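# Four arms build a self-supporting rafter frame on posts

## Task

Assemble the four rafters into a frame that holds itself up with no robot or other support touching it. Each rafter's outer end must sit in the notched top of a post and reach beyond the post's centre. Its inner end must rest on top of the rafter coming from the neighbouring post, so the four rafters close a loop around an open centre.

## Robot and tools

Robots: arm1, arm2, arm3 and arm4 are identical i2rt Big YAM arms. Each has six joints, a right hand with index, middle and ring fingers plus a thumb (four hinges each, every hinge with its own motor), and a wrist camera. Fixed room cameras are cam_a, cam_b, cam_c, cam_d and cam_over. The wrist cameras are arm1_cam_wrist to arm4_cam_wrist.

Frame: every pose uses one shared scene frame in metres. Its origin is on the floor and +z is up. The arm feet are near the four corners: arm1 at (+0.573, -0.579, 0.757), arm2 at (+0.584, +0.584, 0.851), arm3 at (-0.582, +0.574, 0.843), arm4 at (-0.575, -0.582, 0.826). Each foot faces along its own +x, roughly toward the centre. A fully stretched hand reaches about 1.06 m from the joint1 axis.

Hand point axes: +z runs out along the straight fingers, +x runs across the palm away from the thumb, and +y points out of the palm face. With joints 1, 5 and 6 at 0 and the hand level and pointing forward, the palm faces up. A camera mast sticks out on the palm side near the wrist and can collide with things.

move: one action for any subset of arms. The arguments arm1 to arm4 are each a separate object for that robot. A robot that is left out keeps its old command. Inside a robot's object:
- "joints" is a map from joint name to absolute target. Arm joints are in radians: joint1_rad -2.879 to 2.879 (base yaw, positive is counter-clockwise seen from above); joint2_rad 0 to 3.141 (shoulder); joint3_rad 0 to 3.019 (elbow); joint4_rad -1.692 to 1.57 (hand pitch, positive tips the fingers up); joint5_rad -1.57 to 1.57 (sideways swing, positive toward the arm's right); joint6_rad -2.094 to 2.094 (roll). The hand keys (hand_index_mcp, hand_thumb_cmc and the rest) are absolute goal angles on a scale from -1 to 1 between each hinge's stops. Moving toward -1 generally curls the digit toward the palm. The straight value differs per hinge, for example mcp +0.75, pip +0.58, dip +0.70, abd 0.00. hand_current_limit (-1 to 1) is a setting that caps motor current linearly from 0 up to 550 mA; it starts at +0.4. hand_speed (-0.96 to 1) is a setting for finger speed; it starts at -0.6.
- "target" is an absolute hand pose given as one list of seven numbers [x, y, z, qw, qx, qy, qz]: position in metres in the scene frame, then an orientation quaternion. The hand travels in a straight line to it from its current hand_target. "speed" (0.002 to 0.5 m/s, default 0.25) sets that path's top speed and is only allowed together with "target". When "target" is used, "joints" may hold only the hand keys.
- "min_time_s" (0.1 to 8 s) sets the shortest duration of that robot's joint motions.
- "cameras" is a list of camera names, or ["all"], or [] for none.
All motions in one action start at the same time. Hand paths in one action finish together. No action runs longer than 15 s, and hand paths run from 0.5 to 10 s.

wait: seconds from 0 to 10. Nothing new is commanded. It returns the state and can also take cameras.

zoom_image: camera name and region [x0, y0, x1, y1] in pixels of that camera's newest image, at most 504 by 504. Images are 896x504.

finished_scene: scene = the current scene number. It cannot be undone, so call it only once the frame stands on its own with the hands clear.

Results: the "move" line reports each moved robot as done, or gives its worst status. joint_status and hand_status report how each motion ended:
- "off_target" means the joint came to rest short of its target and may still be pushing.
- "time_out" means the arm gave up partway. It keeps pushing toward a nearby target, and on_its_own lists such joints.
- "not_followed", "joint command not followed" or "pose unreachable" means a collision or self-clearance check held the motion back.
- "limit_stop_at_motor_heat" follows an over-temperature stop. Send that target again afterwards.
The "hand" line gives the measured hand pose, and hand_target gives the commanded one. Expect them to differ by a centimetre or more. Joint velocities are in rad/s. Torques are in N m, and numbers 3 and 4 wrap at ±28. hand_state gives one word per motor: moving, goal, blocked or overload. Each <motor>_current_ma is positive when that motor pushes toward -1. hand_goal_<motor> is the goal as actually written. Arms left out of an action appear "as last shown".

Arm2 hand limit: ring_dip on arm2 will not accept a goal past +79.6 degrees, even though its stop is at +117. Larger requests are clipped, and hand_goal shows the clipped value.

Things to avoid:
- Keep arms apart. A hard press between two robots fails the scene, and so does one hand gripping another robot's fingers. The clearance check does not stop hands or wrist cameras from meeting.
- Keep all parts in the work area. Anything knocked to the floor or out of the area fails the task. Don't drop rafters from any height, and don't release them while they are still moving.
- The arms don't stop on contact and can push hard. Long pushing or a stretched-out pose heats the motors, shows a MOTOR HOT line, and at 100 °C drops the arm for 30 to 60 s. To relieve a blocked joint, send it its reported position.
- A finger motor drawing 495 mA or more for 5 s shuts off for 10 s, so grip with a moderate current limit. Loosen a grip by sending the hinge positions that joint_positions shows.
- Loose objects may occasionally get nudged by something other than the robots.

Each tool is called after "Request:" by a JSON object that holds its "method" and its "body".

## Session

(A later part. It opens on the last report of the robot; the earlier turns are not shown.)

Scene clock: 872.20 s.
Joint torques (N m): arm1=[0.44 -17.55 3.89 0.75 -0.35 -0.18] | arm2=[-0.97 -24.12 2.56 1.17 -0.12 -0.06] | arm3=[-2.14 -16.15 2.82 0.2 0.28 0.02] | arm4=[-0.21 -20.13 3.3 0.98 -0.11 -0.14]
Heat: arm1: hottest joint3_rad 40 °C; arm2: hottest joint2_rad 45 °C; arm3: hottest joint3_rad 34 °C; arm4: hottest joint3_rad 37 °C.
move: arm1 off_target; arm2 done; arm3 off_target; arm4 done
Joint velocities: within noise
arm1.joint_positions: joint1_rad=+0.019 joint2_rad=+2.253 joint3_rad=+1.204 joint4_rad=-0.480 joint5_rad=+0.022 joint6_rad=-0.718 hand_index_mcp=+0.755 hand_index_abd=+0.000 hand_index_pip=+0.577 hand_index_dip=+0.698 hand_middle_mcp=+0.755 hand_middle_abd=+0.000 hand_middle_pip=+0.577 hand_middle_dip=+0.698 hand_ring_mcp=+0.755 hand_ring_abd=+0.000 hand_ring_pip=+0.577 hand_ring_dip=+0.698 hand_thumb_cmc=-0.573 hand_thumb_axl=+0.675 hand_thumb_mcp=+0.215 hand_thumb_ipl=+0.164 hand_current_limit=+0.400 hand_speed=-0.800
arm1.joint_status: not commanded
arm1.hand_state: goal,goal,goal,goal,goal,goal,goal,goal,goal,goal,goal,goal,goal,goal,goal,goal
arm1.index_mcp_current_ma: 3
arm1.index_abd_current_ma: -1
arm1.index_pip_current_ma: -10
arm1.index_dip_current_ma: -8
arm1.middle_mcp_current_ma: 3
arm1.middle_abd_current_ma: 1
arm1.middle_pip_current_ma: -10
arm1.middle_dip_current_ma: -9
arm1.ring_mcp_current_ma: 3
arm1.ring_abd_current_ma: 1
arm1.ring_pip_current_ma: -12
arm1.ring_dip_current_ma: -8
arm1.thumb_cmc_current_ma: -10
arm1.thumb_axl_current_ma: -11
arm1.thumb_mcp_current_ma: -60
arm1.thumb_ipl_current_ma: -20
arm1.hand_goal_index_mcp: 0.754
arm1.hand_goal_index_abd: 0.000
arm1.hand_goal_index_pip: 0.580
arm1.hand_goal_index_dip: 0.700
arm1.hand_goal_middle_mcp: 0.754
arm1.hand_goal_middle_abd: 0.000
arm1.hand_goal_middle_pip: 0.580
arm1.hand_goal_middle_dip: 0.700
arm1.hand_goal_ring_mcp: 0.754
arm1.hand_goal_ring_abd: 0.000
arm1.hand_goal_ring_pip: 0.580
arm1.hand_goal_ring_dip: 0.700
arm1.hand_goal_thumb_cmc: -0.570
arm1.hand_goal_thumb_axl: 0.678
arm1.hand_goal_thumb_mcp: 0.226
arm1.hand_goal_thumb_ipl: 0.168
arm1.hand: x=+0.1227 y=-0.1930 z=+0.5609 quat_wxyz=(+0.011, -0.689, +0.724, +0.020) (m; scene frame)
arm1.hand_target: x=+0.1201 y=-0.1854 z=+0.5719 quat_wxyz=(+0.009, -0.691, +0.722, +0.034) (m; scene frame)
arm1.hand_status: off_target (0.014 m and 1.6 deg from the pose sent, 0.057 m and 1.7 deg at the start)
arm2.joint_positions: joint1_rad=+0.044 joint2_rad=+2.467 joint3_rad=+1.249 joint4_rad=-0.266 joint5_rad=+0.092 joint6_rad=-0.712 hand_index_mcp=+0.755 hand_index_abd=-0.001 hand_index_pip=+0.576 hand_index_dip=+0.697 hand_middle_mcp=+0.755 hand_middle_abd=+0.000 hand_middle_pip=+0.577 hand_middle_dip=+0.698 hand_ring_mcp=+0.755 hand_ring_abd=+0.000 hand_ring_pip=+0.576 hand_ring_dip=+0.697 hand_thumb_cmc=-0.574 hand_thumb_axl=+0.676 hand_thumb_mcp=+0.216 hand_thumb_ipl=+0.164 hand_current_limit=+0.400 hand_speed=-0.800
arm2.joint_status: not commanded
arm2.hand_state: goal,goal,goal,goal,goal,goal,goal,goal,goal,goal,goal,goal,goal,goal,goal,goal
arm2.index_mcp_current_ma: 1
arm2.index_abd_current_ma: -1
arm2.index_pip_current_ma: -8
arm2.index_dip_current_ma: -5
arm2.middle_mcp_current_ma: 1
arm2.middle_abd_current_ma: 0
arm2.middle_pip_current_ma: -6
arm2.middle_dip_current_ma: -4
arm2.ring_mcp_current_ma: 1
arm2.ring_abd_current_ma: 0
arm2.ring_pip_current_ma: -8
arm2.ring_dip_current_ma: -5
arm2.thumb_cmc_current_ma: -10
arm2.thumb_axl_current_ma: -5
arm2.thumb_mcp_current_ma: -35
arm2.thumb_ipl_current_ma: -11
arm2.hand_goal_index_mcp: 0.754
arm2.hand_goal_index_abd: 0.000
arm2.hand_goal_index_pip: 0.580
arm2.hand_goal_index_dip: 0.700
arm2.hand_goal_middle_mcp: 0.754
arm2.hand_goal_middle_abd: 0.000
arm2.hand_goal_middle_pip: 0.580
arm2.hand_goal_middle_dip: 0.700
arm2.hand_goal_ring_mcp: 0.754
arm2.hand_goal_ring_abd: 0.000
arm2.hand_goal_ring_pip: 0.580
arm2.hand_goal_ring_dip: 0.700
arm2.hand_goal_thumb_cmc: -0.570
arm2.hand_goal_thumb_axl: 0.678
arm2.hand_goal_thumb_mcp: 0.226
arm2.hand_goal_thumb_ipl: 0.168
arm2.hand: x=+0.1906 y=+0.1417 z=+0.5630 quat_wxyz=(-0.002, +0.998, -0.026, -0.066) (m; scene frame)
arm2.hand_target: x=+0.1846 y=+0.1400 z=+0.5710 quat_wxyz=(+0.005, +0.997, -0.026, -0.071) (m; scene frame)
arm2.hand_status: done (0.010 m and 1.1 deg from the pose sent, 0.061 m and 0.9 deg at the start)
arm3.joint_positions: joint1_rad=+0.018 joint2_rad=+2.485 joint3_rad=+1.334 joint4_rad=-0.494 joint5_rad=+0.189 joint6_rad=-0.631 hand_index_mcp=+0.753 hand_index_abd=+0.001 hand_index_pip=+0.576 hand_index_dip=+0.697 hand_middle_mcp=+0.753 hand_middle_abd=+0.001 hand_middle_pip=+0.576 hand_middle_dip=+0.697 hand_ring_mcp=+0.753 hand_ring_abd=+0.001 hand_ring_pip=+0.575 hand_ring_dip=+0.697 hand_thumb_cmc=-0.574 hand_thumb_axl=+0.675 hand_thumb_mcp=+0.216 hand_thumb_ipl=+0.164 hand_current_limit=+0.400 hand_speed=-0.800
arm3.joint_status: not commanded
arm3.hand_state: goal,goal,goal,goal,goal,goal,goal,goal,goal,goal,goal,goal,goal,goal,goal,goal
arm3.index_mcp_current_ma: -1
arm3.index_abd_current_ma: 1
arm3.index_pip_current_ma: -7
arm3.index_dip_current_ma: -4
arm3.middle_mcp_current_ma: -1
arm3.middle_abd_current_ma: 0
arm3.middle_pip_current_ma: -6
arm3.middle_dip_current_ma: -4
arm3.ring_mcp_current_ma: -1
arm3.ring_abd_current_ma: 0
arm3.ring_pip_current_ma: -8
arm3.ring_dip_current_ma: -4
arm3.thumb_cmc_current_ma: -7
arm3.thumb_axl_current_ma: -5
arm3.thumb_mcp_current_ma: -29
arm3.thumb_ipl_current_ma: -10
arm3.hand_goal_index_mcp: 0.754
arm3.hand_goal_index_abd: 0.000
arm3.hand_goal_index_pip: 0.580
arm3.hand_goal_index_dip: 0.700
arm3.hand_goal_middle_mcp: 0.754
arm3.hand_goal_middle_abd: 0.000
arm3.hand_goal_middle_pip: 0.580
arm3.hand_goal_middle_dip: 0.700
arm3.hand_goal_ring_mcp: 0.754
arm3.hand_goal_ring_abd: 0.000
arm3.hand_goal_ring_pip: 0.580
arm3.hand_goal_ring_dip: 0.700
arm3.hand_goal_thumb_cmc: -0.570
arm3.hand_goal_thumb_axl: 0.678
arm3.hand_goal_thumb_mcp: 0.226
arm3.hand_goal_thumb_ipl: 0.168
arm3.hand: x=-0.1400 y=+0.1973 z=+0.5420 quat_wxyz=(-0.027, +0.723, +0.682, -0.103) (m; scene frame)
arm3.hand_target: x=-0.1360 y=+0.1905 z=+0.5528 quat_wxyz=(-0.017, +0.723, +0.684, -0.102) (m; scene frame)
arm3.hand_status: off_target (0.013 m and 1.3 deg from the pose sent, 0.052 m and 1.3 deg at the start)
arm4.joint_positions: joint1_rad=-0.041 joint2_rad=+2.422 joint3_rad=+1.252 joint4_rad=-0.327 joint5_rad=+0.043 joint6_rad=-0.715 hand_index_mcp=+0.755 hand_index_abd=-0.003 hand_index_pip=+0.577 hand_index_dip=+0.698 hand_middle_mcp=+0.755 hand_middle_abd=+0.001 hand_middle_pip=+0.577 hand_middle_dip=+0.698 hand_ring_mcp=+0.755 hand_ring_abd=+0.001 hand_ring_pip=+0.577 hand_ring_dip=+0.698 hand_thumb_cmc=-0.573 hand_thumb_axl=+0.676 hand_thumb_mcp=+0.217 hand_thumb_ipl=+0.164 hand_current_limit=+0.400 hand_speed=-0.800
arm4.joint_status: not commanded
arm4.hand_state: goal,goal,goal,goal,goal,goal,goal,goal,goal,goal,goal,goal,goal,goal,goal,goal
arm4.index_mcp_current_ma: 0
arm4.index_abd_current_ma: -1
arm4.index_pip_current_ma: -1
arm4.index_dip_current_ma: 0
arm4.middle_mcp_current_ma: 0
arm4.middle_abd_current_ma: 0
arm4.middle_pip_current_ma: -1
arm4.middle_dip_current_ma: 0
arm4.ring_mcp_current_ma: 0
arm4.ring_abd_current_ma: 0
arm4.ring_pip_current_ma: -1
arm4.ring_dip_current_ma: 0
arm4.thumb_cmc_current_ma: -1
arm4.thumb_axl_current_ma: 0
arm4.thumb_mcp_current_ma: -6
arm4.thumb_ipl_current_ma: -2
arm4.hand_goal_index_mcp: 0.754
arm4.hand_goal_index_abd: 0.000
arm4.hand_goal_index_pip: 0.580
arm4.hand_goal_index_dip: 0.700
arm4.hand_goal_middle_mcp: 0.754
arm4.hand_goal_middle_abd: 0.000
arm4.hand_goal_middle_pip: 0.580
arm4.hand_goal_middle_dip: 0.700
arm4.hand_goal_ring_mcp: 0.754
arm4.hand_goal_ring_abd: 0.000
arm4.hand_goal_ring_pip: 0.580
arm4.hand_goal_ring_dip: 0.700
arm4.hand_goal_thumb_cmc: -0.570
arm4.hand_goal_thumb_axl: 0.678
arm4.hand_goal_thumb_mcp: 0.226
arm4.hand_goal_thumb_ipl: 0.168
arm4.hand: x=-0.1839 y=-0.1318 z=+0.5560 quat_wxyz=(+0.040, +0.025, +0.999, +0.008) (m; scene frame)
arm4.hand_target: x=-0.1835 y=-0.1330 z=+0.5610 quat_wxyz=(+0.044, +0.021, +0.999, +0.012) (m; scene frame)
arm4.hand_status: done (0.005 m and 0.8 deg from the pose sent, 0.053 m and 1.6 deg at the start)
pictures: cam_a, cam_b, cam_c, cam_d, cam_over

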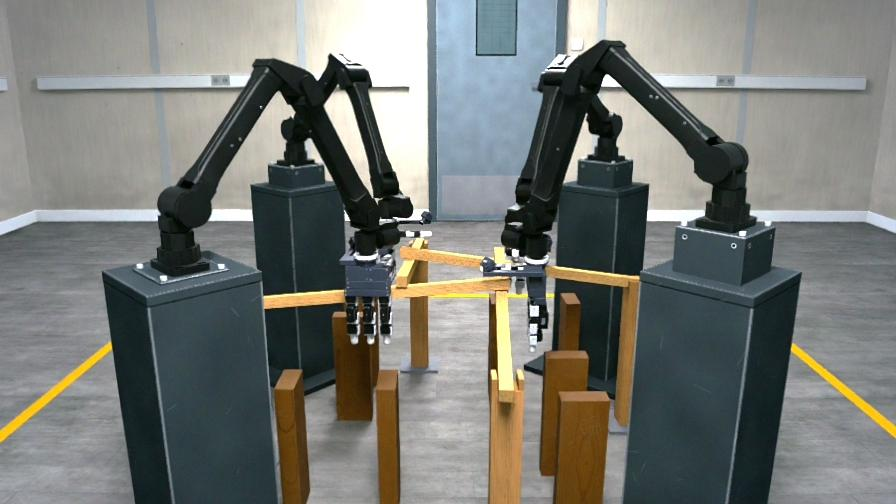

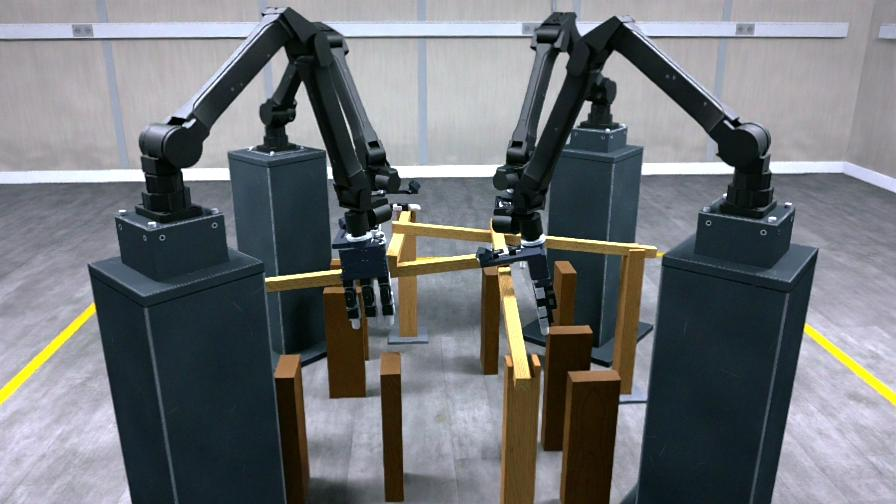

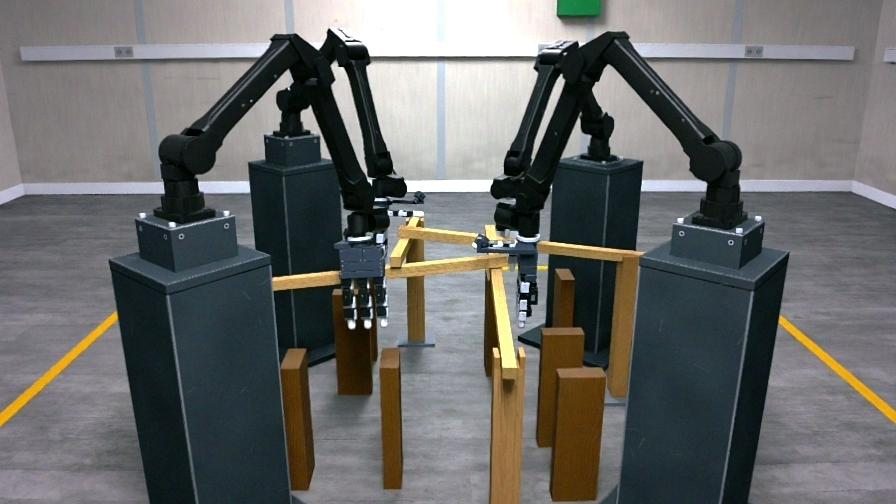

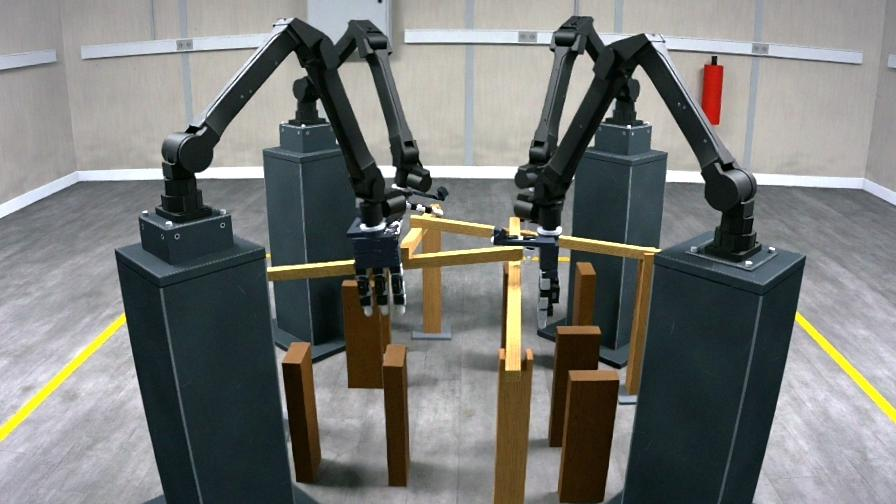

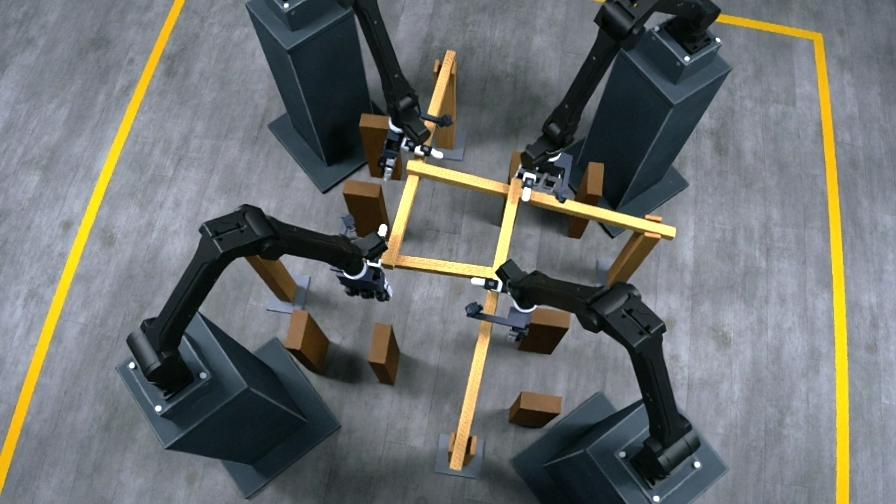

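Request:
{"method": "move", "body": {"arm1": {"target":[0.145,-0.195,0.73,0.0085,-0.6918,0.7237,0.034],"speed":0.12}, "arm2": {"target":[0.195,0.16,0.73,0.0054,0.9972,-0.0256,-0.0714],"speed":0.12}, "arm3": {"target":[-0.16,0.197,0.72,-0.0167,0.7208,0.6819,-0.1017],"speed":0.12}, "arm4": {"target":[-0.19,-0.155,0.73,0.0435,0.0208,0.996,0.0125],"speed":0.12}, "cameras": ["cam_a","cam_b","cam_c","cam_d","cam_over"]}}

Request:
{"method": "zoom_image", "body": {"camera": "cam_over", "region": [320, 100, 580, 350]}}

Request:
{"method": "zoom_image", "body": {"camera": "cam_a", "region": [380, 200, 480, 300]}}

Request:
{"method": "zoom_image", "body": {"camera": "cam_b", "region": [370, 180, 470, 280]}}

Request:
{"method": "zoom_image", "body": {"camera": "cam_c", "region": [370, 180, 470, 280]}}

Request:
{"method": "zoom_image", "body": {"camera": "cam_d", "region": [380, 180, 480, 280]}}

Request:
{"method": "zoom_image", "body": {"camera": "cam_b", "region": [480, 300, 560, 400]}}

Request:
{"method": "zoom_image", "body": {"camera": "cam_a", "region": [470, 320, 550, 420]}}

Scene clock: 883.67 s.
Joint torques (N m): arm1=[-0.79 -15.62 6.15 0.01 -0.32 -0.21] | arm2=[-1.14 -21.01 4.22 0.53 -0.13 -0.07] | arm3=[-2.43 -13.86 4.62 -0.24 0.32 0.04] | arm4=[-0.5 -16.91 5.57 0.05 -0.18 -0.11]
Heat: arm1: hottest joint3_rad 39 °C; arm2: hottest joint2_rad 43 °C; arm3: hottest joint2_rad 33 °C; arm4: hottest joint3_rad 36 °C.
move: arm1 done; arm2 done; arm3 done; arm4 off_target
Joint velocities: within noise
arm1.joint_positions: joint1_rad=-0.001 joint2_rad=+1.874 joint3_rad=+1.129 joint4_rad=-0.754 joint5_rad=+0.020 joint6_rad=-0.740 hand_index_mcp=+0.755 hand_index_abd=+0.000 hand_index_pip=+0.577 hand_index_dip=+0.698 hand_middle_mcp=+0.755 hand_middle_abd=+0.000 hand_middle_pip=+0.577 hand_middle_dip=+0.698 hand_ring_mcp=+0.755 hand_ring_abd=+0.000 hand_ring_pip=+0.577 hand_ring_dip=+0.698 hand_thumb_cmc=-0.573 hand_thumb_axl=+0.675 hand_thumb_mcp=+0.215 hand_thumb_ipl=+0.164 hand_current_limit=+0.400 hand_speed=-0.800
arm1.joint_status: not commanded
arm1.hand_state: goal,goal,goal,goal,goal,goal,goal,goal,goal,goal,goal,goal,goal,goal,goal,goal
arm1.index_mcp_current_ma: 3
arm1.index_abd_current_ma: -1
arm1.index_pip_current_ma: -10
arm1.index_dip_current_ma: -8
arm1.middle_mcp_current_ma: 3
arm1.middle_abd_current_ma: 1
arm1.middle_pip_current_ma: -10
arm1.middle_dip_current_ma: -9
arm1.ring_mcp_current_ma: 3
arm1.ring_abd_current_ma: 1
arm1.ring_pip_current_ma: -12
arm1.ring_dip_current_ma: -8
arm1.thumb_cmc_current_ma: -10
arm1.thumb_axl_current_ma: -11
arm1.thumb_mcp_current_ma: -58
arm1.thumb_ipl_current_ma: -19
arm1.hand_goal_index_mcp: 0.754
arm1.hand_goal_index_abd: 0.000
arm1.hand_goal_index_pip: 0.580
arm1.hand_goal_index_dip: 0.700
arm1.hand_goal_middle_mcp: 0.754
arm1.hand_goal_middle_abd: 0.000
arm1.hand_goal_middle_pip: 0.580
arm1.hand_goal_middle_dip: 0.700
arm1.hand_goal_ring_mcp: 0.754
arm1.hand_goal_ring_abd: 0.000
arm1.hand_goal_ring_pip: 0.580
arm1.hand_goal_ring_dip: 0.700
arm1.hand_goal_thumb_cmc: -0.570
arm1.hand_goal_thumb_axl: 0.678
arm1.hand_goal_thumb_mcp: 0.226
arm1.hand_goal_thumb_ipl: 0.168
arm1.hand: x=+0.1406 y=-0.1978 z=+0.7255 quat_wxyz=(+0.010, -0.690, +0.723, +0.034) (m; scene frame)
arm1.hand_target: x=+0.1449 y=-0.1950 z=+0.7300 quat_wxyz=(+0.009, -0.691, +0.722, +0.034) (m; scene frame)
arm1.hand_status: done (0.007 m and 0.2 deg from the pose sent, 0.171 m and 1.6 deg at the start)
arm2.joint_positions: joint1_rad=+0.030 joint2_rad=+2.052 joint3_rad=+1.077 joint4_rad=-0.482 joint5_rad=+0.091 joint6_rad=-0.728 hand_index_mcp=+0.755 hand_index_abd=-0.001 hand_index_pip=+0.576 hand_index_dip=+0.697 hand_middle_mcp=+0.755 hand_middle_abd=+0.000 hand_middle_pip=+0.577 hand_middle_dip=+0.698 hand_ring_mcp=+0.755 hand_ring_abd=+0.000 hand_ring_pip=+0.576 hand_ring_dip=+0.697 hand_thumb_cmc=-0.574 hand_thumb_axl=+0.676 hand_thumb_mcp=+0.216 hand_thumb_ipl=+0.164 hand_current_limit=+0.400 hand_speed=-0.800
arm2.joint_status: not commanded
arm2.hand_state: goal,goal,goal,goal,goal,goal,goal,goal,goal,goal,goal,goal,goal,goal,goal,goal
arm2.index_mcp_current_ma: 1
arm2.index_abd_current_ma: -1
arm2.index_pip_current_ma: -7
arm2.index_dip_current_ma: -5
arm2.middle_mcp_current_ma: 1
arm2.middle_abd_current_ma: 0
arm2.middle_pip_current_ma: -6
arm2.middle_dip_current_ma: -4
arm2.ring_mcp_current_ma: 1
arm2.ring_abd_current_ma: 0
arm2.ring_pip_current_ma: -7
arm2.ring_dip_current_ma: -5
arm2.thumb_cmc_current_ma: -10
arm2.thumb_axl_current_ma: -5
arm2.thumb_mcp_current_ma: -34
arm2.thumb_ipl_current_ma: -11
arm2.hand_goal_index_mcp: 0.754
arm2.hand_goal_index_abd: 0.000
arm2.hand_goal_index_pip: 0.580
arm2.hand_goal_index_dip: 0.700
arm2.hand_goal_middle_mcp: 0.754
arm2.hand_goal_middle_abd: 0.000
arm2.hand_goal_middle_pip: 0.580
arm2.hand_goal_middle_dip: 0.700
arm2.hand_goal_ring_mcp: 0.754
arm2.hand_goal_ring_abd: 0.000
arm2.hand_goal_ring_pip: 0.580
arm2.hand_goal_ring_dip: 0.700
arm2.hand_goal_thumb_cmc: -0.570
arm2.hand_goal_thumb_axl: 0.678
arm2.hand_goal_thumb_mcp: 0.226
arm2.hand_goal_thumb_ipl: 0.168
arm2.hand: x=+0.1963 y=+0.1550 z=+0.7288 quat_wxyz=(+0.007, +0.997, -0.025, -0.074) (m; scene frame)
arm2.hand_target: x=+0.1951 y=+0.1601 z=+0.7298 quat_wxyz=(+0.005, +0.997, -0.026, -0.071) (m; scene frame)
arm2.hand_status: done (0.005 m and 0.4 deg from the pose sent, 0.168 m and 1.1 deg at the start)
arm3.joint_positions: joint1_rad=-0.005 joint2_rad=+2.069 joint3_rad=+1.163 joint4_rad=-0.713 joint5_rad=+0.189 joint6_rad=-0.657 hand_index_mcp=+0.753 hand_index_abd=+0.001 hand_index_pip=+0.576 hand_index_dip=+0.697 hand_middle_mcp=+0.753 hand_middle_abd=+0.001 hand_middle_pip=+0.576 hand_middle_dip=+0.697 hand_ring_mcp=+0.753 hand_ring_abd=+0.001 hand_ring_pip=+0.575 hand_ring_dip=+0.697 hand_thumb_cmc=-0.574 hand_thumb_axl=+0.675 hand_thumb_mcp=+0.216 hand_thumb_ipl=+0.164 hand_current_limit=+0.400 hand_speed=-0.800
arm3.joint_status: not commanded
arm3.hand_state: goal,goal,goal,goal,goal,goal,goal,goal,goal,goal,goal,goal,goal,goal,goal,goal
arm3.index_mcp_current_ma: -1
arm3.index_abd_current_ma: 1
arm3.index_pip_current_ma: -6
arm3.index_dip_current_ma: -4
arm3.middle_mcp_current_ma: -1
arm3.middle_abd_current_ma: 0
arm3.middle_pip_current_ma: -6
arm3.middle_dip_current_ma: -4
arm3.ring_mcp_current_ma: -1
arm3.ring_abd_current_ma: 0
arm3.ring_pip_current_ma: -8
arm3.ring_dip_current_ma: -4
arm3.thumb_cmc_current_ma: -7
arm3.thumb_axl_current_ma: -5
arm3.thumb_mcp_current_ma: -28
arm3.thumb_ipl_current_ma: -10
arm3.hand_goal_index_mcp: 0.754
arm3.hand_goal_index_abd: 0.000
arm3.hand_goal_index_pip: 0.580
arm3.hand_goal_index_dip: 0.700
arm3.hand_goal_middle_mcp: 0.754
arm3.hand_goal_middle_abd: 0.000
arm3.hand_goal_middle_pip: 0.580
arm3.hand_goal_middle_dip: 0.700
arm3.hand_goal_ring_mcp: 0.754
arm3.hand_goal_ring_abd: 0.000
arm3.hand_goal_ring_pip: 0.580
arm3.hand_goal_ring_dip: 0.700
arm3.hand_goal_thumb_cmc: -0.570
arm3.hand_goal_thumb_axl: 0.678
arm3.hand_goal_thumb_mcp: 0.226
arm3.hand_goal_thumb_ipl: 0.168
arm3.hand: x=-0.1566 y=+0.1994 z=+0.7148 quat_wxyz=(-0.017, +0.724, +0.683, -0.101) (m; scene frame)
arm3.hand_target: x=-0.1600 y=+0.1970 z=+0.7199 quat_wxyz=(-0.017, +0.723, +0.683, -0.102) (m; scene frame)
arm3.hand_status: done (0.007 m and 0.2 deg from the pose sent, 0.179 m and 1.3 deg at the start)
arm4.joint_positions: joint1_rad=-0.060 joint2_rad=+1.995 joint3_rad=+1.108 joint4_rad=-0.577 joint5_rad=+0.042 joint6_rad=-0.739 hand_index_mcp=+0.755 hand_index_abd=-0.003 hand_index_pip=+0.577 hand_index_dip=+0.698 hand_middle_mcp=+0.755 hand_middle_abd=+0.001 hand_middle_pip=+0.577 hand_middle_dip=+0.698 hand_ring_mcp=+0.755 hand_ring_abd=+0.001 hand_ring_pip=+0.577 hand_ring_dip=+0.698 hand_thumb_cmc=-0.573 hand_thumb_axl=+0.676 hand_thumb_mcp=+0.217 hand_thumb_ipl=+0.164 hand_current_limit=+0.400 hand_speed=-0.800
arm4.joint_status: not commanded
arm4.hand_state: goal,goal,goal,goal,goal,goal,goal,goal,goal,goal,goal,goal,goal,goal,goal,goal
arm4.index_mcp_current_ma: 0
arm4.index_abd_current_ma: -1
arm4.index_pip_current_ma: -1
arm4.index_dip_current_ma: 0
arm4.middle_mcp_current_ma: 0
arm4.middle_abd_current_ma: 0
arm4.middle_pip_current_ma: -1
arm4.middle_dip_current_ma: 0
arm4.ring_mcp_current_ma: 0
arm4.ring_abd_current_ma: 0
arm4.ring_pip_current_ma: -1
arm4.ring_dip_current_ma: 0
arm4.thumb_cmc_current_ma: -1
arm4.thumb_axl_current_ma: 0
arm4.thumb_mcp_current_ma: -6
arm4.thumb_ipl_current_ma: -1
arm4.hand_goal_index_mcp: 0.754
arm4.hand_goal_index_abd: 0.000
arm4.hand_goal_index_pip: 0.580
arm4.hand_goal_index_dip: 0.700
arm4.hand_goal_middle_mcp: 0.754
arm4.hand_goal_middle_abd: 0.000
arm4.hand_goal_middle_pip: 0.580
arm4.hand_goal_middle_dip: 0.700
arm4.hand_goal_ring_mcp: 0.754
arm4.hand_goal_ring_abd: 0.000
arm4.hand_goal_ring_pip: 0.580
arm4.hand_goal_ring_dip: 0.700
arm4.hand_goal_thumb_cmc: -0.570
arm4.hand_goal_thumb_axl: 0.678
arm4.hand_goal_thumb_mcp: 0.226
arm4.hand_goal_thumb_ipl: 0.168
arm4.hand: x=-0.1855 y=-0.1451 z=+0.7336 quat_wxyz=(+0.052, +0.023, +0.998, +0.020) (m; scene frame)
arm4.hand_target: x=-0.1901 y=-0.1549 z=+0.7298 quat_wxyz=(+0.043, +0.021, +0.999, +0.012) (m; scene frame)
arm4.hand_status: off_target (0.011 m and 1.2 deg from the pose sent, 0.176 m and 0.8 deg at the start)
pictures: cam_a, cam_b, cam_c, cam_d, cam_over

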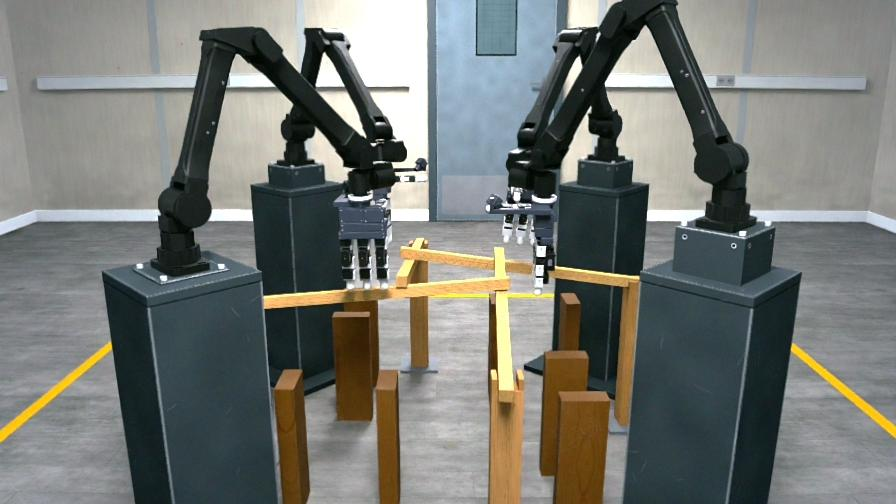

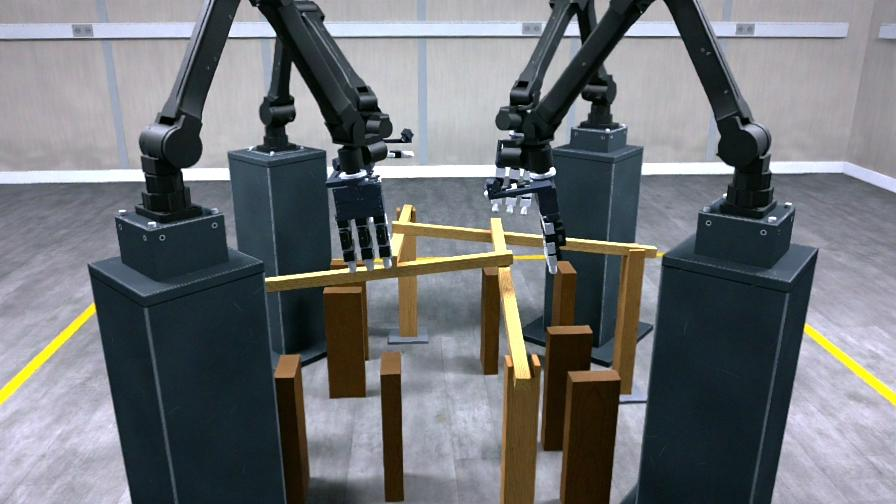

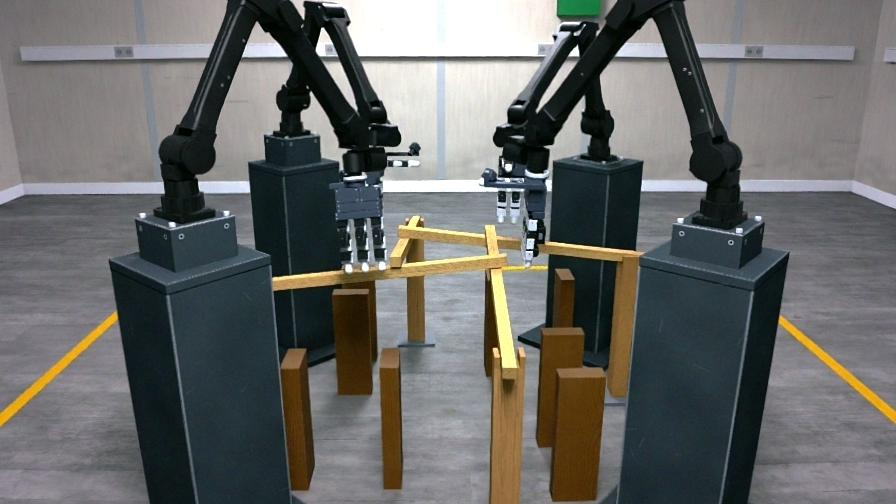

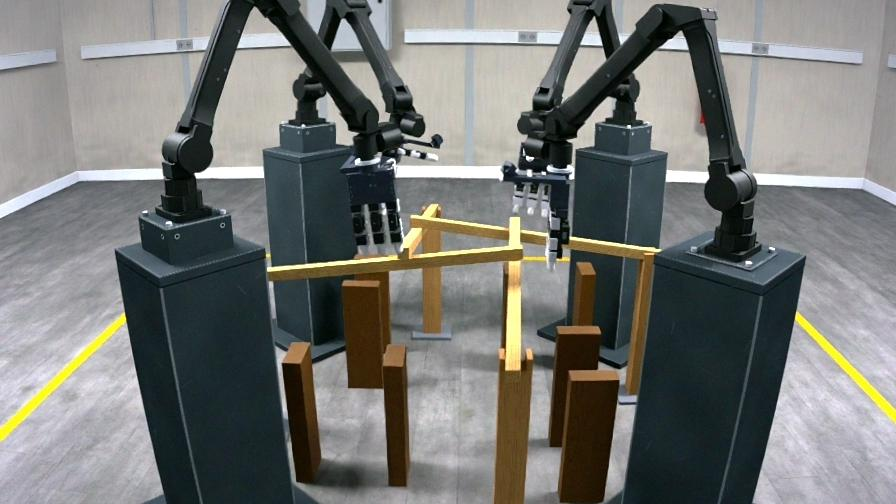

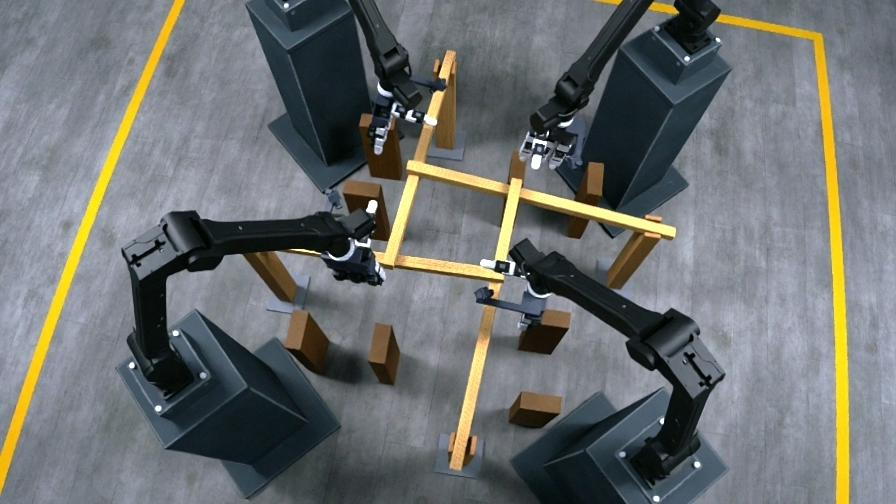

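Scaled by 1.938.

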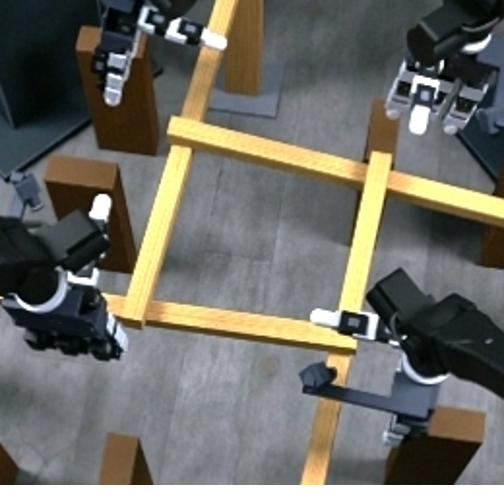

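Scaled by 5.040.

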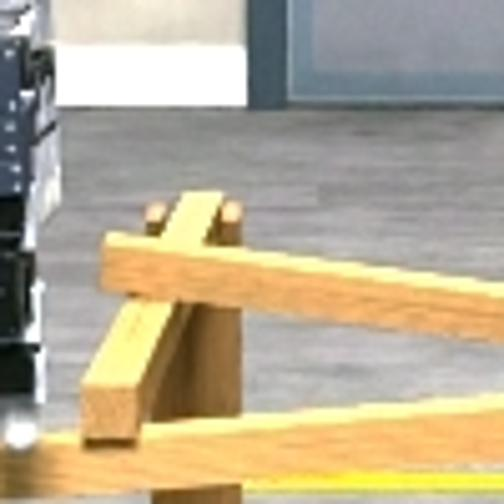

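Scaled by 5.040.

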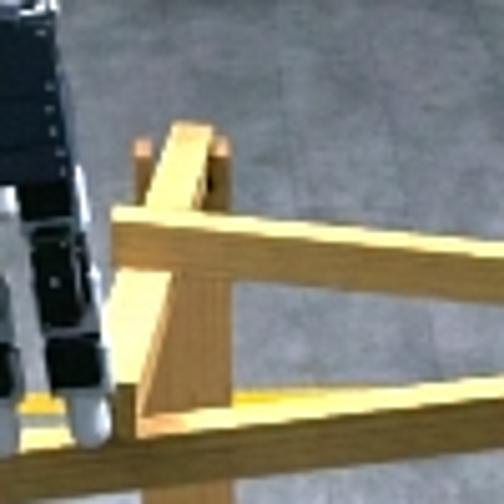

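Scaled by 5.040.

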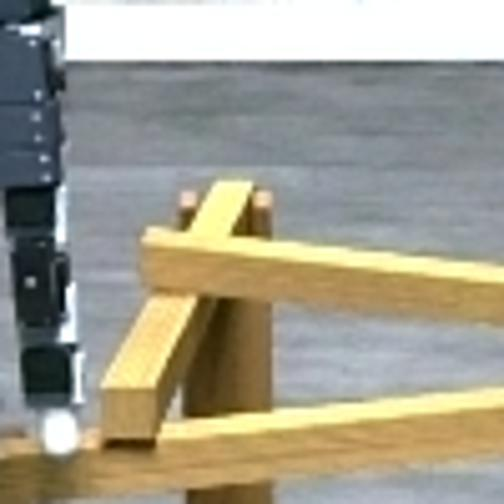

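Scaled by 5.040.

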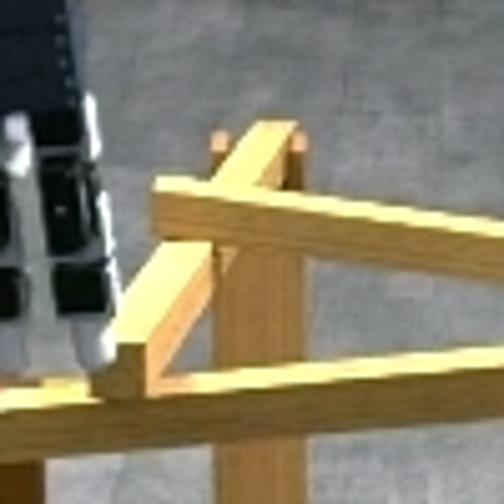

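Scaled by 5.040.

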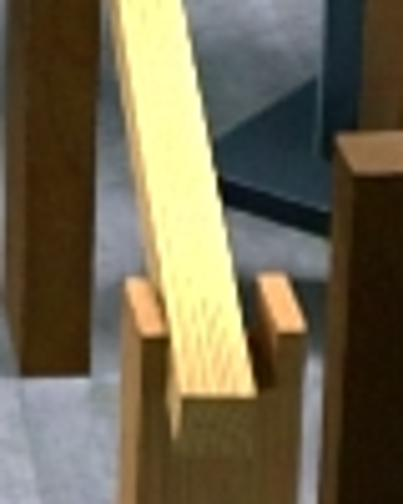

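Scaled by 5.040.

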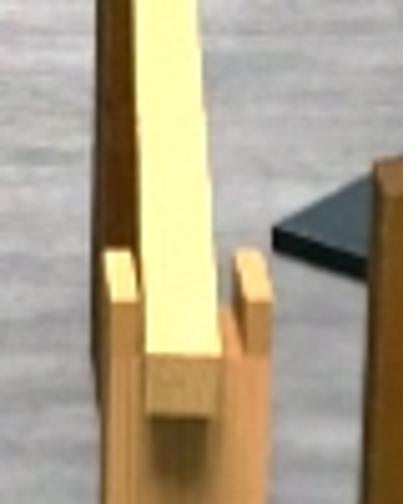

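Request:
{"method": "finished_scene", "body": {"scene": 2}}

The scene is finished: the task was done.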